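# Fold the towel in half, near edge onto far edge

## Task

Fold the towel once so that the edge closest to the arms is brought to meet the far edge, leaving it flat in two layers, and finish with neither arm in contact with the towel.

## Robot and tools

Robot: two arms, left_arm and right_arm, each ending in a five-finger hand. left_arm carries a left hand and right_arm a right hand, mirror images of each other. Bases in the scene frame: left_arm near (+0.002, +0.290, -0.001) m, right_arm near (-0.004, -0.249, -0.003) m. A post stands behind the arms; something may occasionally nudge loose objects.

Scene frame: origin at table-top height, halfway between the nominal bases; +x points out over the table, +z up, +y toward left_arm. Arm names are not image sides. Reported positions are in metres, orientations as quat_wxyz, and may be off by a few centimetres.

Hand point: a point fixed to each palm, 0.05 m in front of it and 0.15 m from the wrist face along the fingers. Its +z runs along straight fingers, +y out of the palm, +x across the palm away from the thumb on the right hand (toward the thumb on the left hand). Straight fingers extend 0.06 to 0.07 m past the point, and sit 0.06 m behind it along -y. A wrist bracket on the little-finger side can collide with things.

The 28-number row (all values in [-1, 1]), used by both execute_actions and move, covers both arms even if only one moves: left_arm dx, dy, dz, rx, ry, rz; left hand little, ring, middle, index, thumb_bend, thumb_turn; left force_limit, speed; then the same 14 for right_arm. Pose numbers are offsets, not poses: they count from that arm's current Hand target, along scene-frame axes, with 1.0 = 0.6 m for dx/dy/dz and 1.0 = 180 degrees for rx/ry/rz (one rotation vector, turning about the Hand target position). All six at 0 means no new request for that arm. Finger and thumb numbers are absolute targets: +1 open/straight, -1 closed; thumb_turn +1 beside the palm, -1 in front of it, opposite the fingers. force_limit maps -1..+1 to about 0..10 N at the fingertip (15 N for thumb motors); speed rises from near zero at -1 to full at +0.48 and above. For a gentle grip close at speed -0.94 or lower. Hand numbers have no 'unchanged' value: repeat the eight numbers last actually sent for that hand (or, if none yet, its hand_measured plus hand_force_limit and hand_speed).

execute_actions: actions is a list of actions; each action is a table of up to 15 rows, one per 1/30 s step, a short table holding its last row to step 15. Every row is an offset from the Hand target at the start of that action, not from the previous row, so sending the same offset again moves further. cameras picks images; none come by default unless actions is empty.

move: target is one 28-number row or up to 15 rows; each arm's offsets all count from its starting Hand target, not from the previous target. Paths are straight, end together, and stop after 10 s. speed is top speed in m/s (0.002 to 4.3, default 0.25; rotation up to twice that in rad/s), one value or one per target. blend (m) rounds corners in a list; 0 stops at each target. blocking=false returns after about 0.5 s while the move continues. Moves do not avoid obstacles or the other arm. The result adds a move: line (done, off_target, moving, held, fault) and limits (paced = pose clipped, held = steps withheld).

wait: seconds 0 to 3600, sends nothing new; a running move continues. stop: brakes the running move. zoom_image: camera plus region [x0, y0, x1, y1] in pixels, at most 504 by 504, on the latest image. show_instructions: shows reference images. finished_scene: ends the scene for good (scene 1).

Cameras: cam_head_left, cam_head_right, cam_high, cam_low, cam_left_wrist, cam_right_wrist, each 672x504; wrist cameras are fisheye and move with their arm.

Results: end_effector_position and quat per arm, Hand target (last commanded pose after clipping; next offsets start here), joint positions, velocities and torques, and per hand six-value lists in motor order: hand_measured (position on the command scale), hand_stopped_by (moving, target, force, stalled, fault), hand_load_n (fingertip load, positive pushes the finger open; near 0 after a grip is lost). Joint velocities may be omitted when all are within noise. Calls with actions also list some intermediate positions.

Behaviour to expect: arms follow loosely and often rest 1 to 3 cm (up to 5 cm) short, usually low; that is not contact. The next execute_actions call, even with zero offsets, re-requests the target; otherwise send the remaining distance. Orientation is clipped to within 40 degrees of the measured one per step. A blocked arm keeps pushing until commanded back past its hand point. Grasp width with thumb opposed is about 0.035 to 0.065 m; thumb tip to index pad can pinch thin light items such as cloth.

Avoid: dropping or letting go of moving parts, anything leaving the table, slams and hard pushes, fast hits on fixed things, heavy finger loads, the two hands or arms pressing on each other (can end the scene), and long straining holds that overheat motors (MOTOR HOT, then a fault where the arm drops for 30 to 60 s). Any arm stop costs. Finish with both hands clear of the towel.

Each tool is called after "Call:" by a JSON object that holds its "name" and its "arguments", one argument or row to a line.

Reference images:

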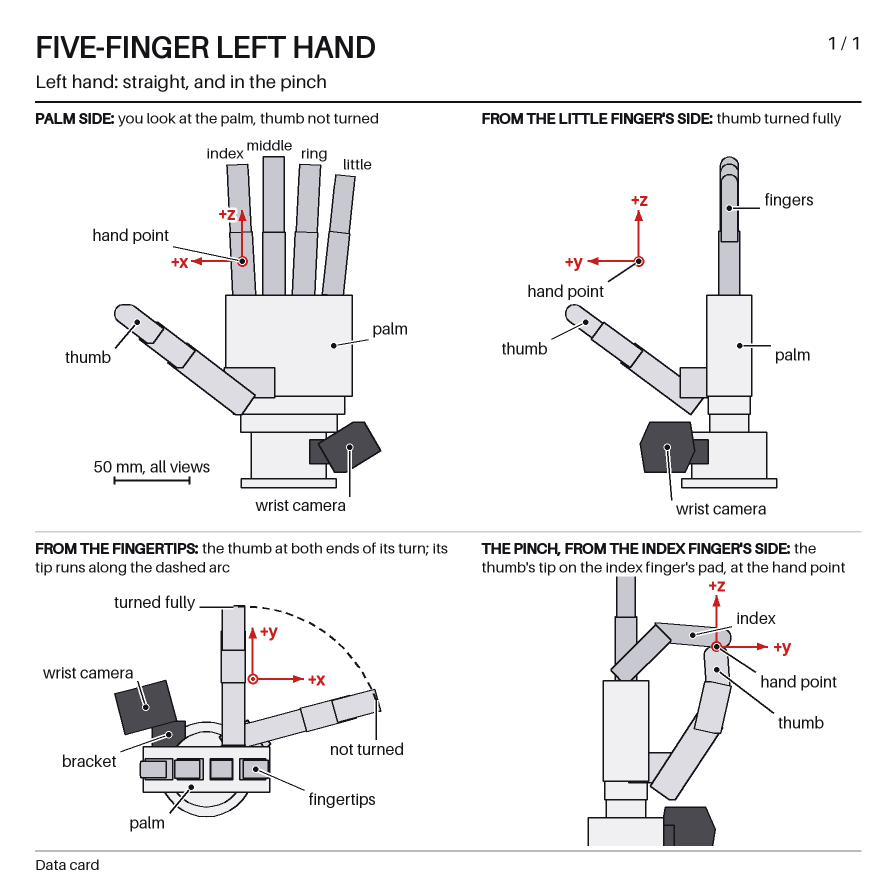

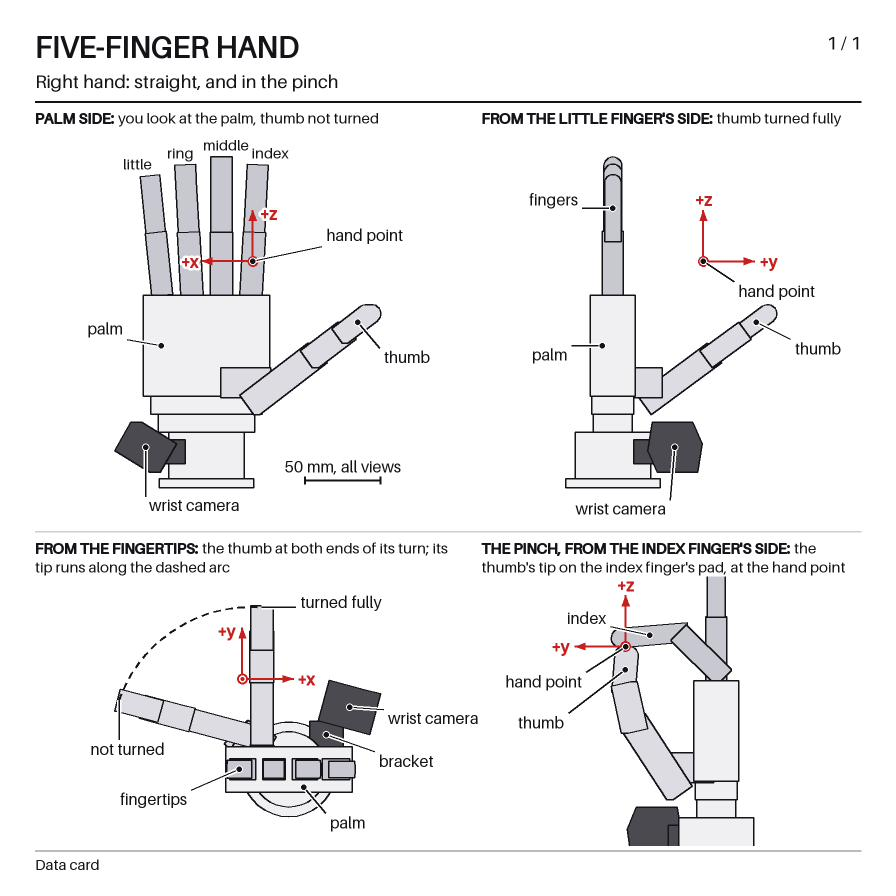

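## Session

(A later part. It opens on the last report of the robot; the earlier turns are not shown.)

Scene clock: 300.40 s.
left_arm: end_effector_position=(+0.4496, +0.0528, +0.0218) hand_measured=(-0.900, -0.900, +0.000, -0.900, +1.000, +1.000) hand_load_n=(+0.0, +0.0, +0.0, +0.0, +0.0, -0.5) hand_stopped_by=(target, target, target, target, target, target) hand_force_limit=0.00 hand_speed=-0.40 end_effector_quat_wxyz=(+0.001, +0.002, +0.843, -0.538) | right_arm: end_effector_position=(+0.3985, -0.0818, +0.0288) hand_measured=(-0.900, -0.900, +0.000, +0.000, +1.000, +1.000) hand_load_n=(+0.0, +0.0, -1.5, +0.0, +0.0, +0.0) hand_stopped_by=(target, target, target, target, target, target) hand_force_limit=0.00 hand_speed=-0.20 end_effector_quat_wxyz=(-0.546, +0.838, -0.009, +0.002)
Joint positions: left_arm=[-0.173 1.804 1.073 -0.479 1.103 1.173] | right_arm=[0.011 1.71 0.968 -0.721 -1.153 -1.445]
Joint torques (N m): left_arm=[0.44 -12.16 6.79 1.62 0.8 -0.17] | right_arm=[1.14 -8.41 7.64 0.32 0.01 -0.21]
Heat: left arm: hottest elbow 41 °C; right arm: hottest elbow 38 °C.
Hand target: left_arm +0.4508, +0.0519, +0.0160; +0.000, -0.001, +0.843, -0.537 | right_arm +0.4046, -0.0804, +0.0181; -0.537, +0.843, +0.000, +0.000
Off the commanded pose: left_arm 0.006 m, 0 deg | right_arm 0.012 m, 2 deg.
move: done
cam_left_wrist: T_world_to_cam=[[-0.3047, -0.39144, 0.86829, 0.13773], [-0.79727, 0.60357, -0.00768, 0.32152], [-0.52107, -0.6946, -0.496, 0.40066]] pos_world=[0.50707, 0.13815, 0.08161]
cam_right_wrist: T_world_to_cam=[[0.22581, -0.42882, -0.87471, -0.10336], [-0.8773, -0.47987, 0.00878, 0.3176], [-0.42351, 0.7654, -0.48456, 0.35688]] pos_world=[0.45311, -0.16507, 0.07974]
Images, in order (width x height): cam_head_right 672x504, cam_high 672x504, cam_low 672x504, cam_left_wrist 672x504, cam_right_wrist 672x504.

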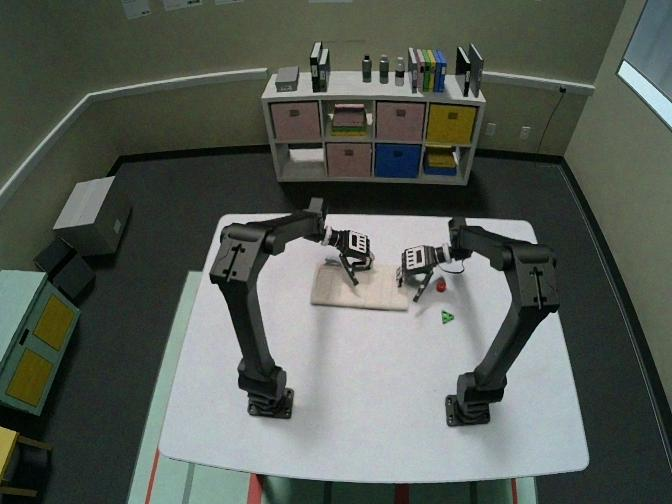

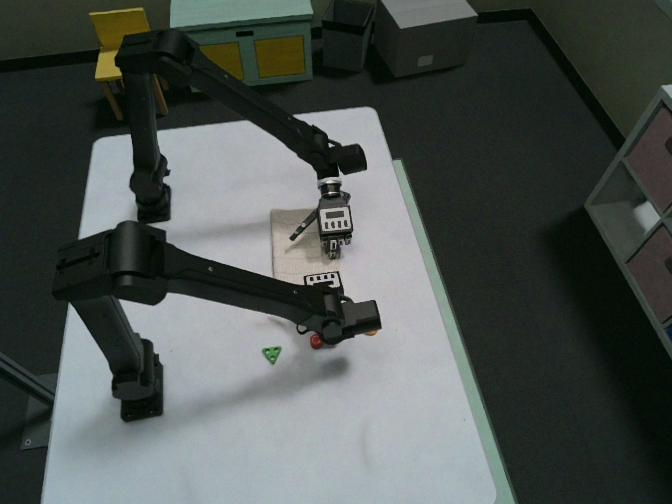

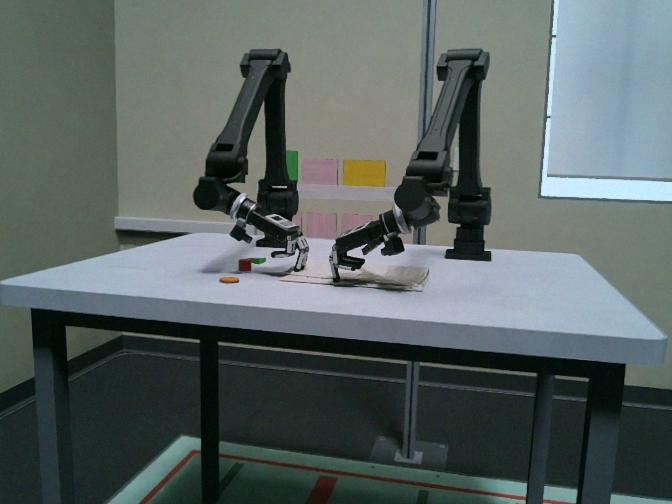

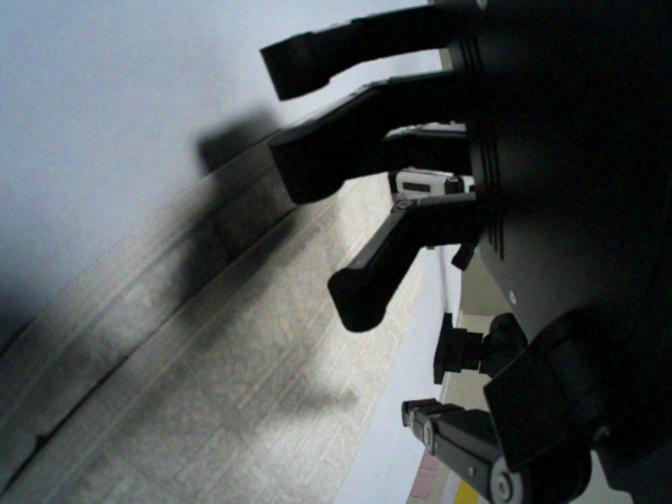

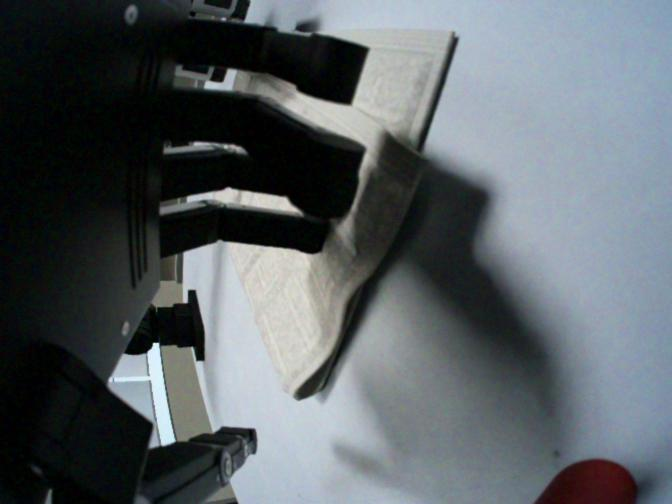

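Call:
{"name": "move", "arguments": {
  "target": [
    [0,0,-0.03,0,0,0,-0.9,-0.9,0,-0.9,1,1,0,-0.4,0,0,0,0,0,0,-0.9,-0.9,0,0,1,1,0,-0.2],
    [0,0,-0.03,0,0,0,-0.9,-0.9,0,-0.9,1,1,0,-0.4,0.07,0,-0.005,0,0,0,-0.9,-0.9,0,0,1,1,0,-0.2]
  ],
  "cameras": ["cam_low","cam_high","cam_right_wrist","cam_left_wrist","cam_head_right"],
  "speed": 0.03
}}

Call:
{"name": "zoom_image", "arguments": {
  "camera": "cam_low",
  "region": [220, 190, 460, 310]
}}

Call:
{"name": "zoom_image", "arguments": {
  "camera": "cam_head_right",
  "region": [290, 230, 440, 330]
}}

Scene clock: 303.50 s.
left_arm: end_effector_position=(+0.4538, +0.0502, +0.0191) hand_measured=(-0.900, -0.900, +0.000, -0.900, +1.000, +1.000) hand_load_n=(+0.0, +0.0, -1.5, +0.0, +0.0, +0.0) hand_stopped_by=(target, target, target, target, target, target) hand_force_limit=0.00 hand_speed=-0.40 end_effector_quat_wxyz=(+0.008, +0.007, +0.839, -0.545) | right_arm: end_effector_position=(+0.4384, -0.0806, +0.0296) hand_measured=(-0.900, -0.900, +0.000, +0.000, +1.000, +1.000) hand_load_n=(+0.0, +0.0, -0.5, +0.0, +0.0, -0.5) hand_stopped_by=(target, target, target, target, target, target) hand_force_limit=0.00 hand_speed=-0.20 end_effector_quat_wxyz=(-0.546, +0.838, -0.007, +0.003)
Joint positions: left_arm=[-0.173 1.814 1.069 -0.436 1.116 1.164] | right_arm=[0.011 1.792 1.092 -0.766 -1.153 -1.453]
Joint torques (N m): left_arm=[0.21 -10.58 5.98 1.58 0.21 -0.07] | right_arm=[0.91 -9.17 8.36 0.42 0 -0.24]
Heat: left arm: hottest elbow 41 °C; right arm: hottest elbow 38 °C.
Hand target: left_arm +0.4508, +0.0519, -0.0020; +0.000, -0.001, +0.843, -0.537 | right_arm +0.4466, -0.0804, +0.0150; -0.537, +0.843, +0.000, +0.000
Off the commanded pose: left_arm 0.021 m, 2 deg | right_arm 0.017 m, 1 deg.
move: off_target (left_arm, right_arm)
cam_left_wrist: T_world_to_cam=[[-0.32076, -0.37665, 0.86905, 0.14689], [-0.7964, 0.60391, -0.03221, 0.32641], [-0.51269, -0.70245, -0.49368, 0.39629]] pos_world=[0.51025, 0.13658, 0.0785]
cam_right_wrist: T_world_to_cam=[[0.22958, -0.42842, -0.87393, -0.11278], [-0.87589, -0.48246, 0.00642, 0.35229], [-0.42439, 0.764, -0.48601, 0.37358]] pos_world=[0.493, -0.16377, 0.08074]
Images, in order (width x height): cam_head_right 672x504, cam_high 672x504, cam_low 672x504, cam_left_wrist 672x504, cam_right_wrist 672x504.

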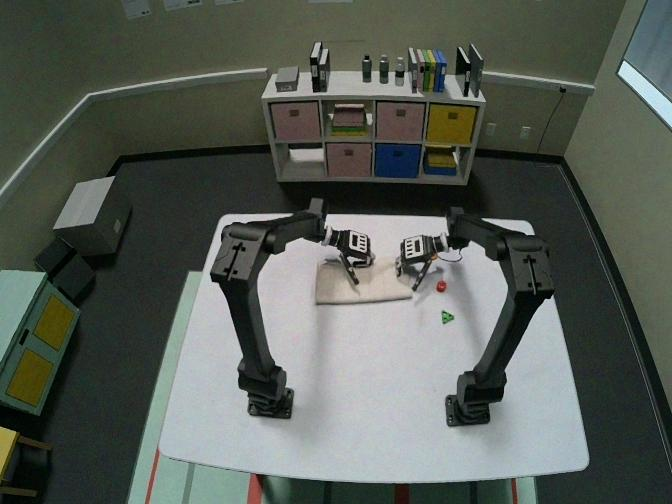

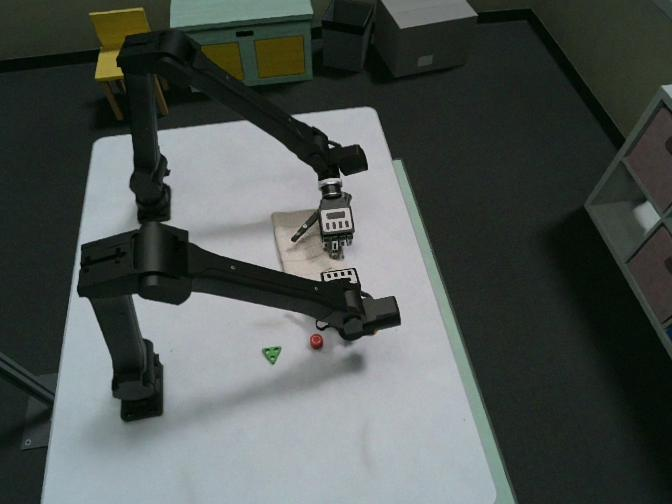

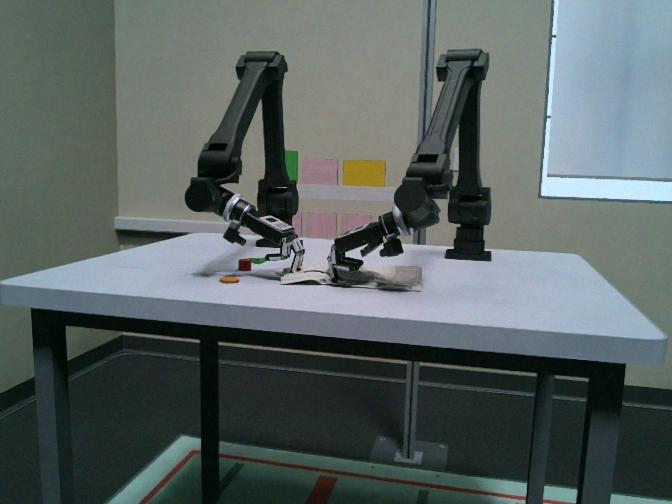

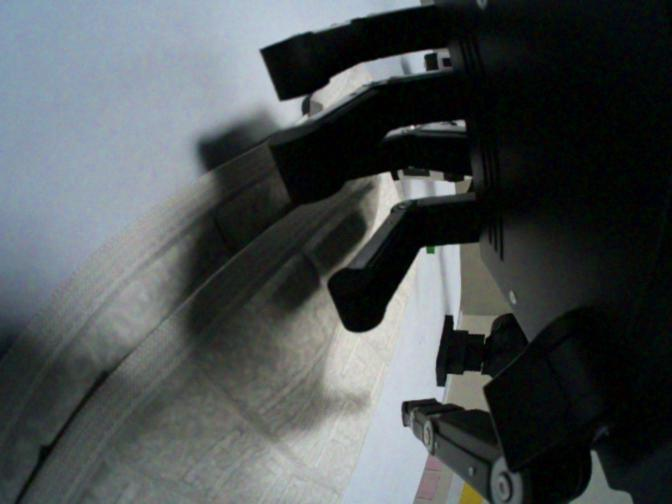

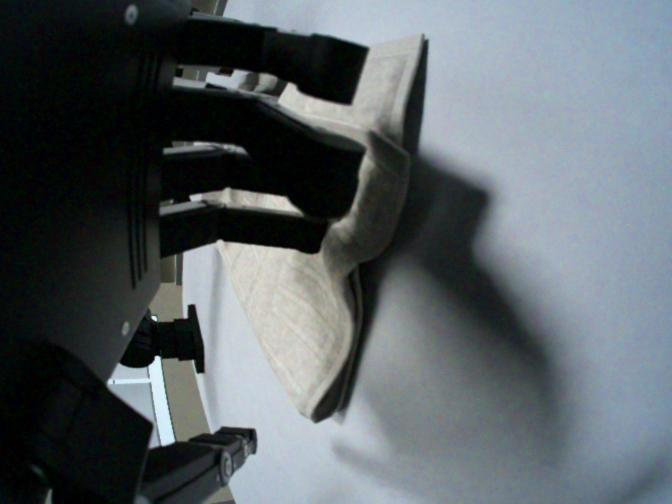

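Scaled by 2.100.

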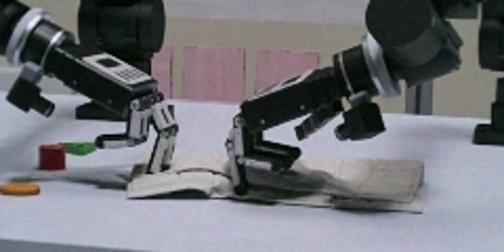

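Scaled by 3.360.

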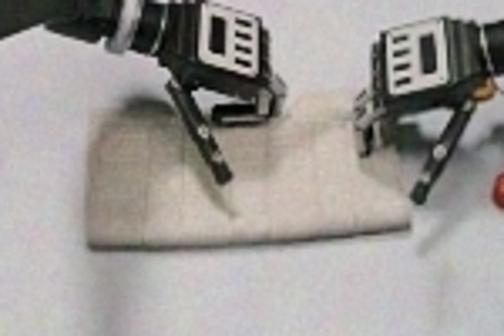

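Call:
{"name": "move", "arguments": {
  "target": [
    [0,0,0,0,0,0,-0.9,-0.9,0,-0.9,1,1,0,-0.4,0,-0.03,0.14,0,0,0,-0.9,-0.9,0,0,1,1,0,-0.2]
  ],
  "cameras": ["cam_low","cam_high","cam_right_wrist","cam_left_wrist","cam_head_right"],
  "speed": 0.06
}}

Call:
{"name": "zoom_image", "arguments": {
  "camera": "cam_low",
  "region": [220, 190, 460, 310]
}}

Call:
{"name": "zoom_image", "arguments": {
  "camera": "cam_right_wrist",
  "region": [240, 0, 600, 400]
}}

Scene clock: 306.07 s.
left_arm: end_effector_position=(+0.4538, +0.0502, +0.0191) hand_measured=(-0.900, -0.900, +0.000, -0.900, +1.000, +1.000) hand_load_n=(+0.0, +0.5, -1.5, +0.0, +0.0, -0.5) hand_stopped_by=(target, target, target, target, target, target) hand_force_limit=0.00 hand_speed=-0.40 end_effector_quat_wxyz=(+0.008, +0.007, +0.839, -0.545) | right_arm: end_effector_position=(+0.4296, -0.0925, +0.0847) hand_measured=(-0.900, -0.900, +0.000, +0.000, +1.000, +1.000) hand_load_n=(+0.0, +0.0, +0.0, +0.0, +0.0, -0.5) hand_stopped_by=(target, target, target, target, target, target) hand_force_limit=0.00 hand_speed=-0.20 end_effector_quat_wxyz=(-0.538, +0.843, -0.009, -0.021)
Joint positions: left_arm=[-0.173 1.814 1.069 -0.436 1.116 1.164] | right_arm=[-0.007 1.725 1.179 -1.054 -1.137 -1.555]
Joint torques (N m): left_arm=[0.32 -10.58 5.97 1.55 0.2 -0.08] | right_arm=[-0.5 -12.1 9.81 -0.2 -0.78 -0.03]
Heat: left arm: hottest elbow 41 °C; right arm: hottest elbow 38 °C.
Hand target: left_arm +0.4509, +0.0519, -0.0020; +0.000, -0.001, +0.843, -0.537 | right_arm +0.4465, -0.0983, +0.0990; -0.537, +0.843, +0.000, +0.000
Off the commanded pose: left_arm 0.021 m, 2 deg | right_arm 0.023 m, 3 deg.
move: off_target (right_arm)
cam_left_wrist: T_world_to_cam=[[-0.32076, -0.37665, 0.86905, 0.14689], [-0.7964, 0.60391, -0.03221, 0.32641], [-0.51269, -0.70245, -0.49368, 0.39629]] pos_world=[0.51025, 0.13658, 0.0785]
cam_right_wrist: T_world_to_cam=[[0.20369, -0.43953, -0.87483, -0.05752], [-0.86332, -0.50205, 0.05123, 0.32755], [-0.46172, 0.74482, -0.48172, 0.41958]] pos_world=[0.48823, -0.17335, 0.13501]
Images, in order (width x height): cam_head_right 672x504, cam_high 672x504, cam_low 672x504, cam_left_wrist 672x504, cam_right_wrist 672x504.

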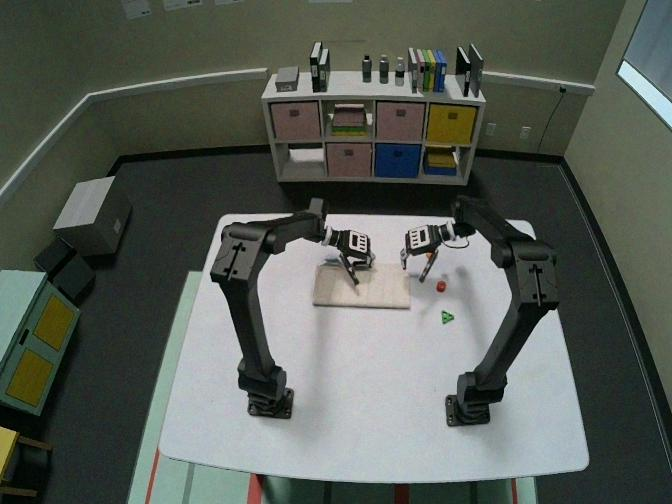

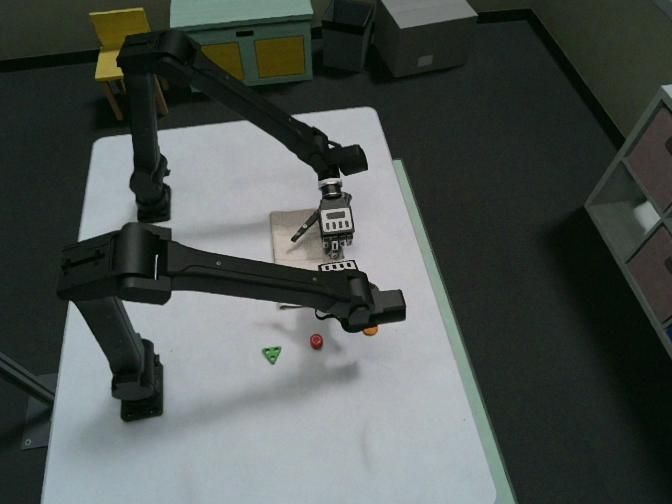

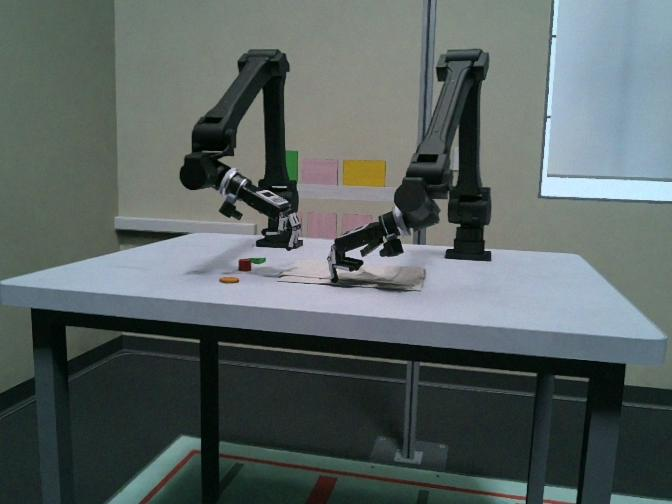

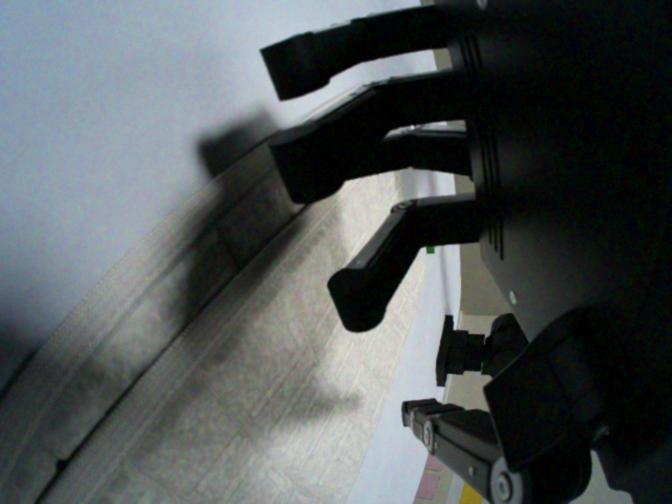

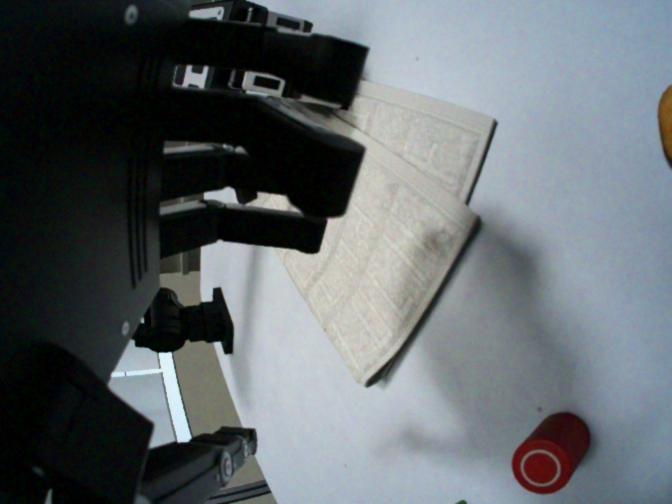

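Scaled by 2.100.

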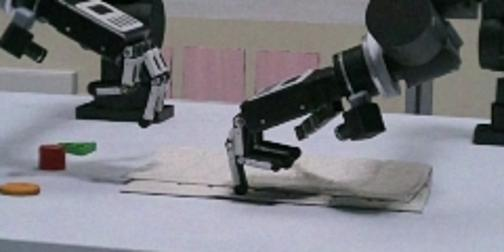

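Scaled by 1.260 from the camera's image (finer frame: 960x720).

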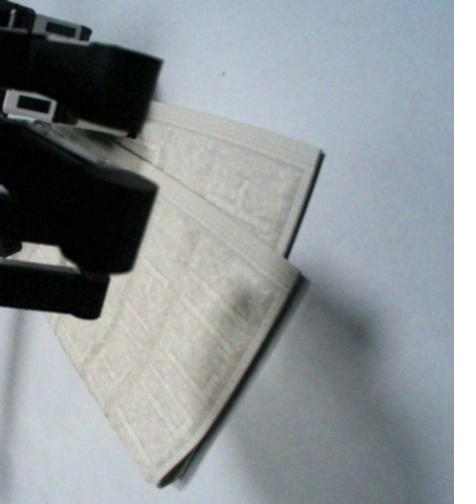

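Call:
{"name": "move", "arguments": {
  "target": [
    [0,0,0.08,0,0,0,-0.9,-0.9,0.1,0.1,0.6,-1,0,-0.4,0,0,0,0,0,0,-0.9,-0.9,0.1,0.1,0.6,-1,0,-0.4],
    [0,0.25,0.2,0,0,0,-0.9,-0.9,0.1,0.1,0.6,-1,0,-0.4,0.036,0.107,-0.04,0,0,0,-0.9,-0.9,0.1,0.1,0.6,-1,0,-0.4]
  ],
  "cameras": ["cam_low","cam_high","cam_right_wrist"],
  "speed": 0.08
}}

Call:
{"name": "zoom_image", "arguments": {
  "camera": "cam_right_wrist",
  "region": [240, 80, 600, 460]
}}

Scene clock: 315.97 s.
left_arm: end_effector_position=(+0.4381, +0.1956, +0.1122) hand_measured=(-0.900, -0.900, +0.100, +0.100, +0.600, -1.000) hand_load_n=(+0.0, +0.0, +0.0, +0.0, +0.0, +0.0) hand_stopped_by=(target, target, target, target, target, target) hand_force_limit=0.00 hand_speed=-0.40 end_effector_quat_wxyz=(-0.010, -0.004, +0.843, -0.538) | right_arm: end_effector_position=(+0.4561, -0.0409, +0.0727) hand_measured=(-0.900, -0.900, +0.100, +0.100, +0.600, -1.000) hand_load_n=(+0.0, +0.0, +0.0, +0.0, +0.0, +0.0) hand_stopped_by=(target, target, target, target, target, target) hand_force_limit=0.00 hand_speed=-0.40 end_effector_quat_wxyz=(-0.538, +0.843, -0.009, -0.007)
Joint positions: left_arm=[0.125 1.743 1.274 -1.384 1.118 1.858] | right_arm=[0.096 1.753 1.179 -0.755 -1.121 -1.28]
Joint torques (N m): left_arm=[1.49 -11.87 10.58 -0.76 0.84 0.07] | right_arm=[1.26 -11.16 9.37 1.33 -0.7 0.1]
Heat: left arm: hottest elbow 41 °C; right arm: hottest elbow 38 °C.
Hand target: left_arm +0.4508, +0.2020, +0.1179; +0.000, -0.001, +0.843, -0.537 | right_arm +0.4682, -0.0342, +0.0750; -0.537, +0.843, +0.000, +0.000
Off the commanded pose: left_arm 0.015 m, 1 deg | right_arm 0.014 m, 1 deg.
move: off_target (left_arm, right_arm)
cam_right_wrist: T_world_to_cam=[[0.21686, -0.44411, -0.86933, -0.05728], [-0.87175, -0.48889, 0.03229, 0.38267], [-0.43935, 0.75084, -0.49317, 0.37851]] pos_world=[0.51231, -0.12255, 0.12452]
Images, in order (width x height): cam_high 672x504, cam_low 672x504, cam_right_wrist 672x504.

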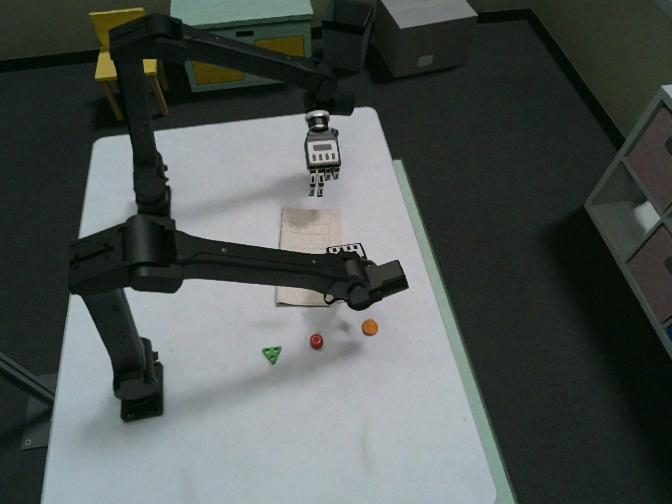

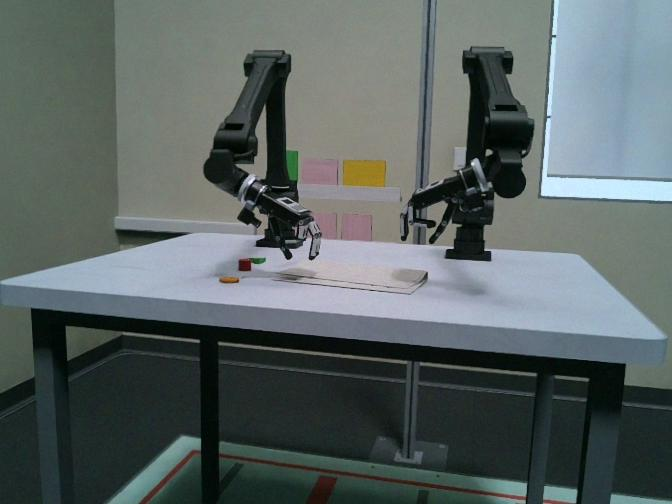

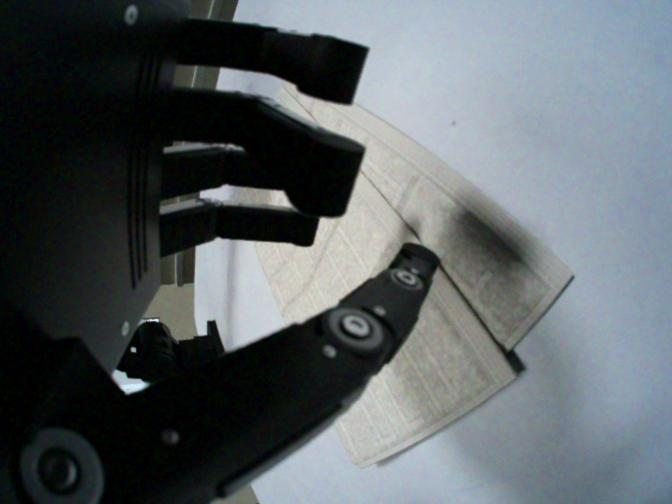

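Scaled by 1.326 from the camera's image (finer frame: 960x720).

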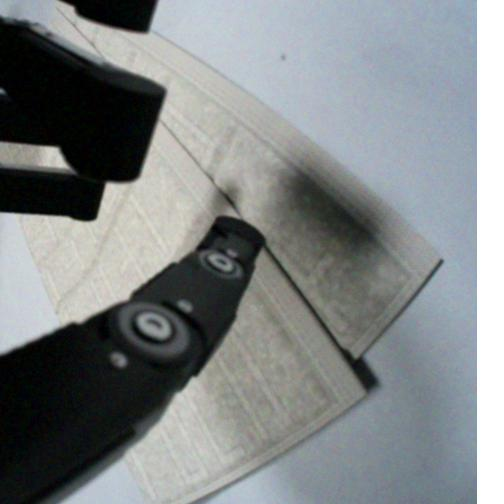

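Call:
{"name": "move", "arguments": {
  "target": [
    [0,0,0,0,0,0,-0.9,-0.9,0.1,0.1,0.6,-1,0,-0.4,-0.021,-0.022,-0.06,0,0,0,-0.9,-0.9,0.1,0.1,0.6,-1,0,-0.4],
    [0,0,0,0,0,0,-0.9,-0.9,0.1,0.1,0.6,-1,0,-0.4,-0.023,-0.022,-0.118,0,0,0,-0.9,-0.9,0.1,0.1,0.6,-1,0,-0.4]
  ],
  "cameras": ["cam_low","cam_right_wrist"],
  "speed": 0.05
}}

Call:
{"name": "zoom_image", "arguments": {
  "camera": "cam_right_wrist",
  "region": [240, 80, 600, 460]
}}

Scene clock: 319.10 s.
left_arm: end_effector_position=(+0.4381, +0.1956, +0.1122) hand_measured=(-0.900, -0.900, +0.100, +0.100, +0.600, -1.000) hand_load_n=(+0.0, +0.0, +0.0, +0.0, +0.0, +0.0) hand_stopped_by=(target, target, target, target, target, target) hand_force_limit=0.00 hand_speed=-0.40 end_effector_quat_wxyz=(-0.010, -0.004, +0.843, -0.538) | right_arm: end_effector_position=(+0.4568, -0.0405, +0.0288) hand_measured=(-0.900, -0.900, +0.100, +0.100, +0.600, -1.000) hand_load_n=(+0.0, +0.0, +0.0, +0.0, -2.5, +1.5) hand_stopped_by=(target, target, target, target, target, target) hand_force_limit=0.00 hand_speed=-0.40 end_effector_quat_wxyz=(-0.543, +0.840, +0.010, +0.008)
Joint positions: left_arm=[0.125 1.743 1.274 -1.384 1.118 1.858] | right_arm=[0.095 1.815 1.124 -0.624 -1.132 -1.315]
Joint torques (N m): left_arm=[1.55 -11.93 10.62 -0.75 0.84 0.06] | right_arm=[-0.38 -9.7 5.52 1.7 -0.46 -0.12]
Heat: left arm: hottest elbow 41 °C; right arm: hottest elbow 37 °C.
Hand target: left_arm +0.4508, +0.2020, +0.1179; +0.000, -0.001, +0.843, -0.537 | right_arm +0.4544, -0.0474, +0.0043; -0.537, +0.843, +0.000, +0.000
Off the commanded pose: left_arm 0.015 m, 1 deg | right_arm 0.026 m, 2 deg.
move: off_target (right_arm)
cam_right_wrist: T_world_to_cam=[[0.26418, -0.42991, -0.86336, -0.11677], [-0.86393, -0.50343, -0.01368, 0.38202], [-0.42876, 0.74949, -0.50441, 0.35234]] pos_world=[0.51196, -0.12196, 0.08214]

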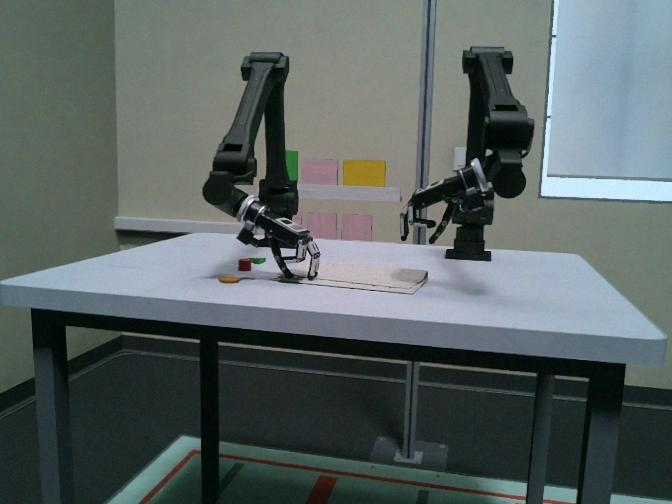

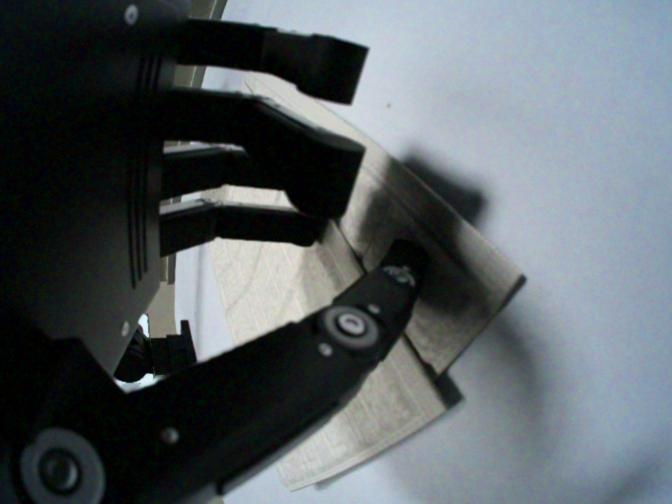

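Scaled by 1.326 from the camera's image (finer frame: 960x720).

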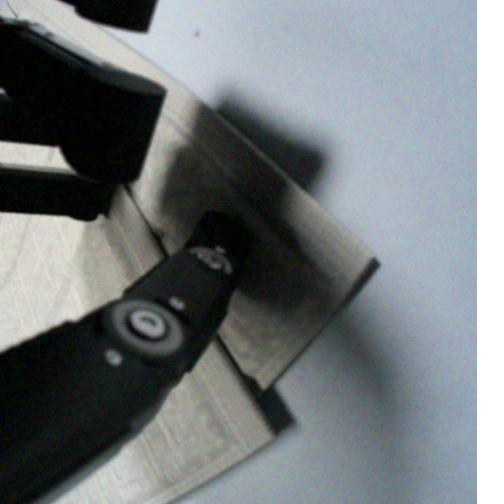

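Call:
{"name": "move", "arguments": {
  "target": [
    [0,0,0,0,0,0,-0.9,-0.9,0.1,0.1,0.6,-1,0,-0.4,0,0,0,0,0,0,-0.9,-0.9,0.1,1,0.6,-1,0,-0.4],
    [0,0,0,0,0,0,-0.9,-0.9,0.1,0.1,0.6,-1,0,-0.4,0.003,0,-0.01,0,0,0,-0.9,-0.9,-0.35,1,0.15,-1,0,-0.8]
  ],
  "cameras": ["cam_low","cam_right_wrist"],
  "speed": 0.02
}}

Call:
{"name": "zoom_image", "arguments": {
  "camera": "cam_right_wrist",
  "region": [240, 80, 600, 460]
}}

Scene clock: 322.27 s.
left_arm: end_effector_position=(+0.4381, +0.1956, +0.1122) hand_measured=(-0.900, -0.900, +0.100, +0.100, +0.600, -1.000) hand_load_n=(+0.0, +0.0, +0.0, +0.0, +0.0, +0.0) hand_stopped_by=(target, target, target, target, target, target) hand_force_limit=0.00 hand_speed=-0.40 end_effector_quat_wxyz=(-0.010, -0.004, +0.843, -0.538) | right_arm: end_effector_position=(+0.4597, -0.0414, +0.0233) hand_measured=(-0.900, -0.900, -0.266, +1.000, +0.310, -1.000) hand_load_n=(+0.0, +0.0, +8.0, +0.0, +7.5, +0.0) hand_stopped_by=(target, target, force, target, force, target) hand_force_limit=0.00 hand_speed=-0.80 end_effector_quat_wxyz=(-0.545, +0.839, +0.009, +0.010)
Joint positions: left_arm=[0.125 1.743 1.274 -1.384 1.118 1.858] | right_arm=[0.091 1.828 1.124 -0.604 -1.136 -1.312]
Joint torques (N m): left_arm=[1.49 -11.81 10.61 -0.73 0.84 0.05] | right_arm=[-0.09 -9.7 5.64 1.29 -0.28 -0.12]
Heat: left arm: hottest elbow 40 °C; right arm: hottest elbow 37 °C.
Hand target: left_arm +0.4508, +0.2020, +0.1179; +0.000, -0.001, +0.843, -0.537 | right_arm +0.4561, -0.0473, -0.0017; -0.537, +0.843, +0.000, +0.000
Off the commanded pose: left_arm 0.015 m, 1 deg | right_arm 0.026 m, 2 deg.
move: off_target (right_arm); target 2's new numbers were sent with right_arm's hand 0.030 m and 2 deg from that target
cam_right_wrist: T_world_to_cam=[[0.2646, -0.42663, -0.86485, -0.12267], [-0.86585, -0.49996, -0.01828, 0.38513], [-0.4246, 0.75367, -0.50169, 0.34959]] pos_world=[0.51436, -0.12326, 0.07634]

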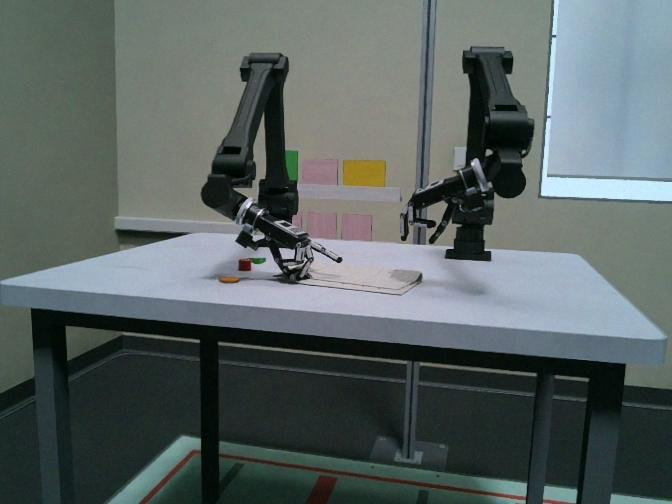

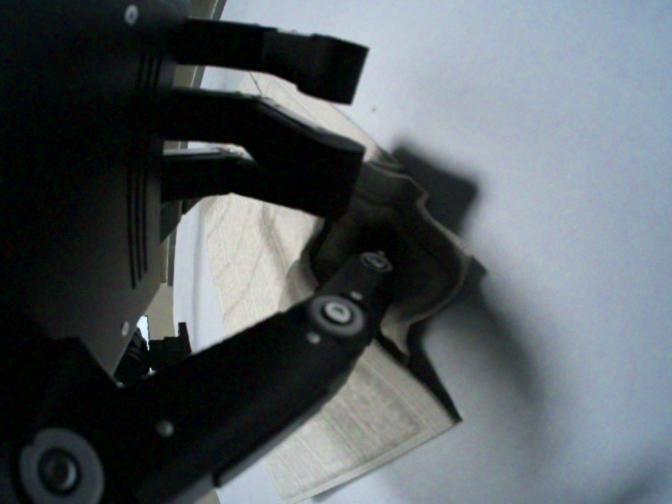

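Scaled by 1.326 from the camera's image (finer frame: 960x720).

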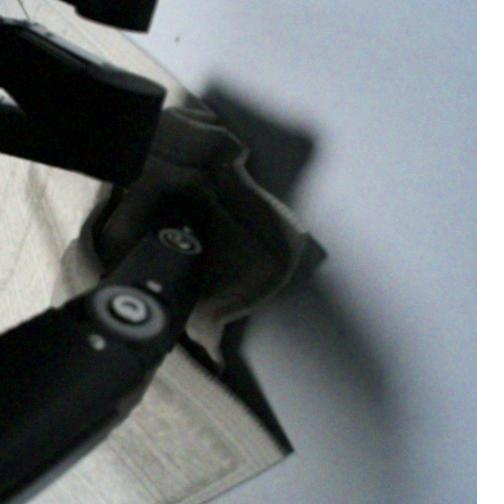

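Call:
{"name": "move", "arguments": {
  "target": [
    [0.05,-0.03,0,0,0,0,-0.9,-0.9,0.1,0.1,0.6,-1,0,-0.4,0,0,0.08,0,0,0,-0.9,-0.9,-0.35,1,0.15,-1,0,-0.8]
  ],
  "cameras": ["cam_low","cam_right_wrist","cam_left_wrist","cam_high"],
  "speed": 0.04
}}

Call:
{"name": "zoom_image", "arguments": {
  "camera": "cam_left_wrist",
  "region": [60, 60, 400, 420]
}}

Call:
{"name": "zoom_image", "arguments": {
  "camera": "cam_low",
  "region": [220, 190, 460, 310]
}}

Scene clock: 324.43 s.
left_arm: end_effector_position=(+0.4662, +0.1894, +0.1135) hand_measured=(-0.900, -0.900, +0.100, +0.100, +0.600, -1.000) hand_load_n=(+0.0, +0.0, +0.0, +0.0, +0.0, +0.0) hand_stopped_by=(target, target, target, target, target, target) hand_force_limit=0.00 hand_speed=-0.40 end_effector_quat_wxyz=(-0.008, -0.011, +0.843, -0.538) | right_arm: end_effector_position=(+0.4444, -0.0445, +0.0354) hand_measured=(-0.900, -0.900, -0.266, +1.000, +0.310, -1.000) hand_load_n=(+0.0, +0.0, +8.5, +0.0, +7.5, +0.5) hand_stopped_by=(target, target, force, target, force, target) hand_force_limit=0.00 hand_speed=-0.80 end_effector_quat_wxyz=(-0.538, +0.843, -0.006, -0.013)
Joint positions: left_arm=[0.108 1.791 1.349 -1.351 1.125 1.787] | right_arm=[0.091 1.798 1.124 -0.697 -1.126 -1.317]
Joint torques (N m): left_arm=[-0.79 -12.69 10.84 0.4 1.02 -0.19] | right_arm=[-0.15 -12.81 8.42 0.2 -0.72 -0.06]
Heat: left arm: hottest elbow 41 °C; right arm: hottest elbow 37 °C.
Hand target: left_arm +0.4809, +0.1840, +0.1179; +0.000, -0.001, +0.843, -0.537 | right_arm +0.4561, -0.0473, +0.0463; -0.537, +0.843, +0.000, +0.000
Off the commanded pose: left_arm 0.016 m, 2 deg | right_arm 0.016 m, 2 deg.
move: off_target (left_arm, right_arm)
cam_left_wrist: T_world_to_cam=[[-0.2744, -0.39401, 0.87719, 0.10203], [-0.80434, 0.59397, 0.01518, 0.25544], [-0.52701, -0.70139, -0.47991, 0.55188]] pos_world=[0.5243, 0.27557, 0.17148]
cam_right_wrist: T_world_to_cam=[[0.21604, -0.441, -0.87112, -0.08828], [-0.8654, -0.49961, 0.0383, 0.3684], [-0.45211, 0.74559, -0.48958, 0.36303]] pos_world=[0.50201, -0.12555, 0.08672]
Images, in order (width x height): cam_high 672x504, cam_low 672x504, cam_left_wrist 672x504, cam_right_wrist 672x504.

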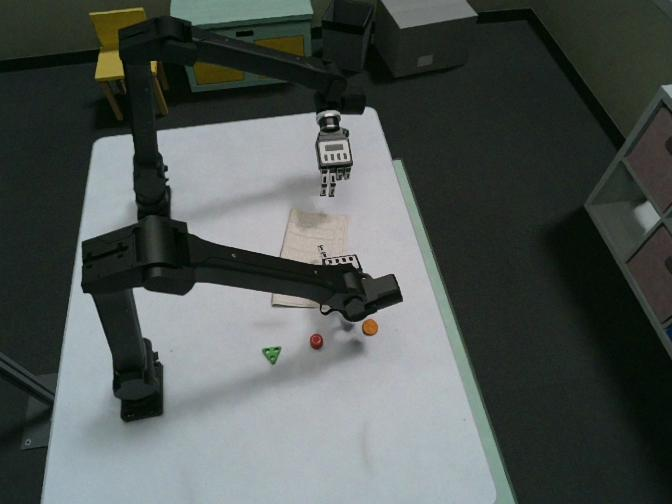

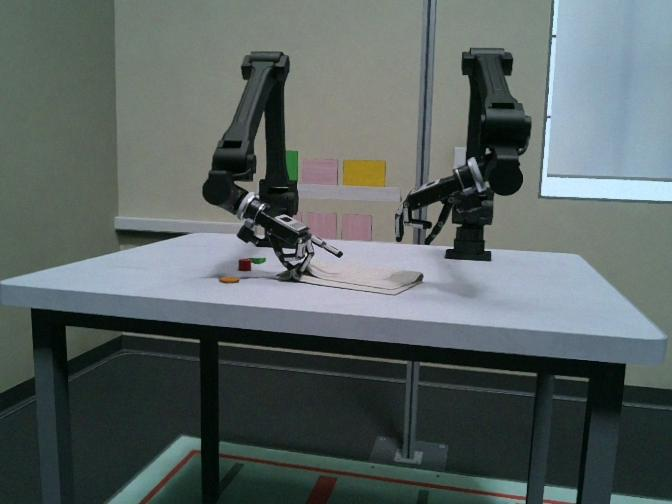

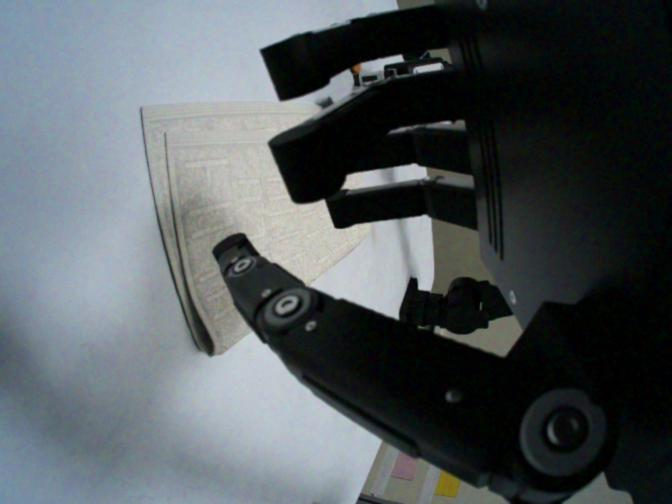

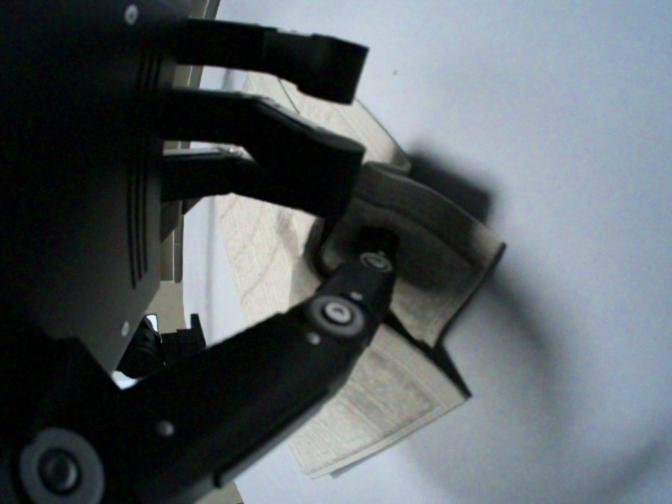

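Scaled by 1.400 from the camera's image (finer frame: 960x720).

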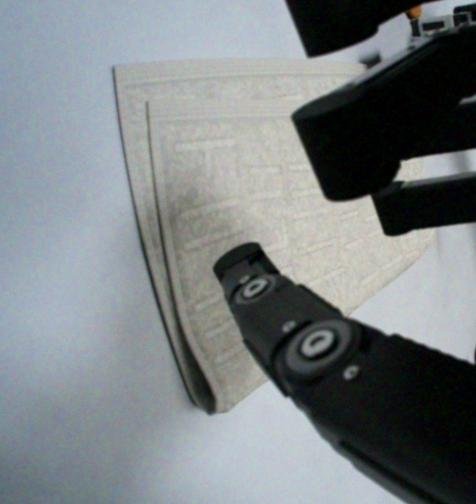

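Scaled by 2.100.

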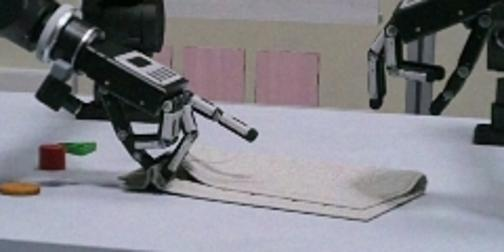

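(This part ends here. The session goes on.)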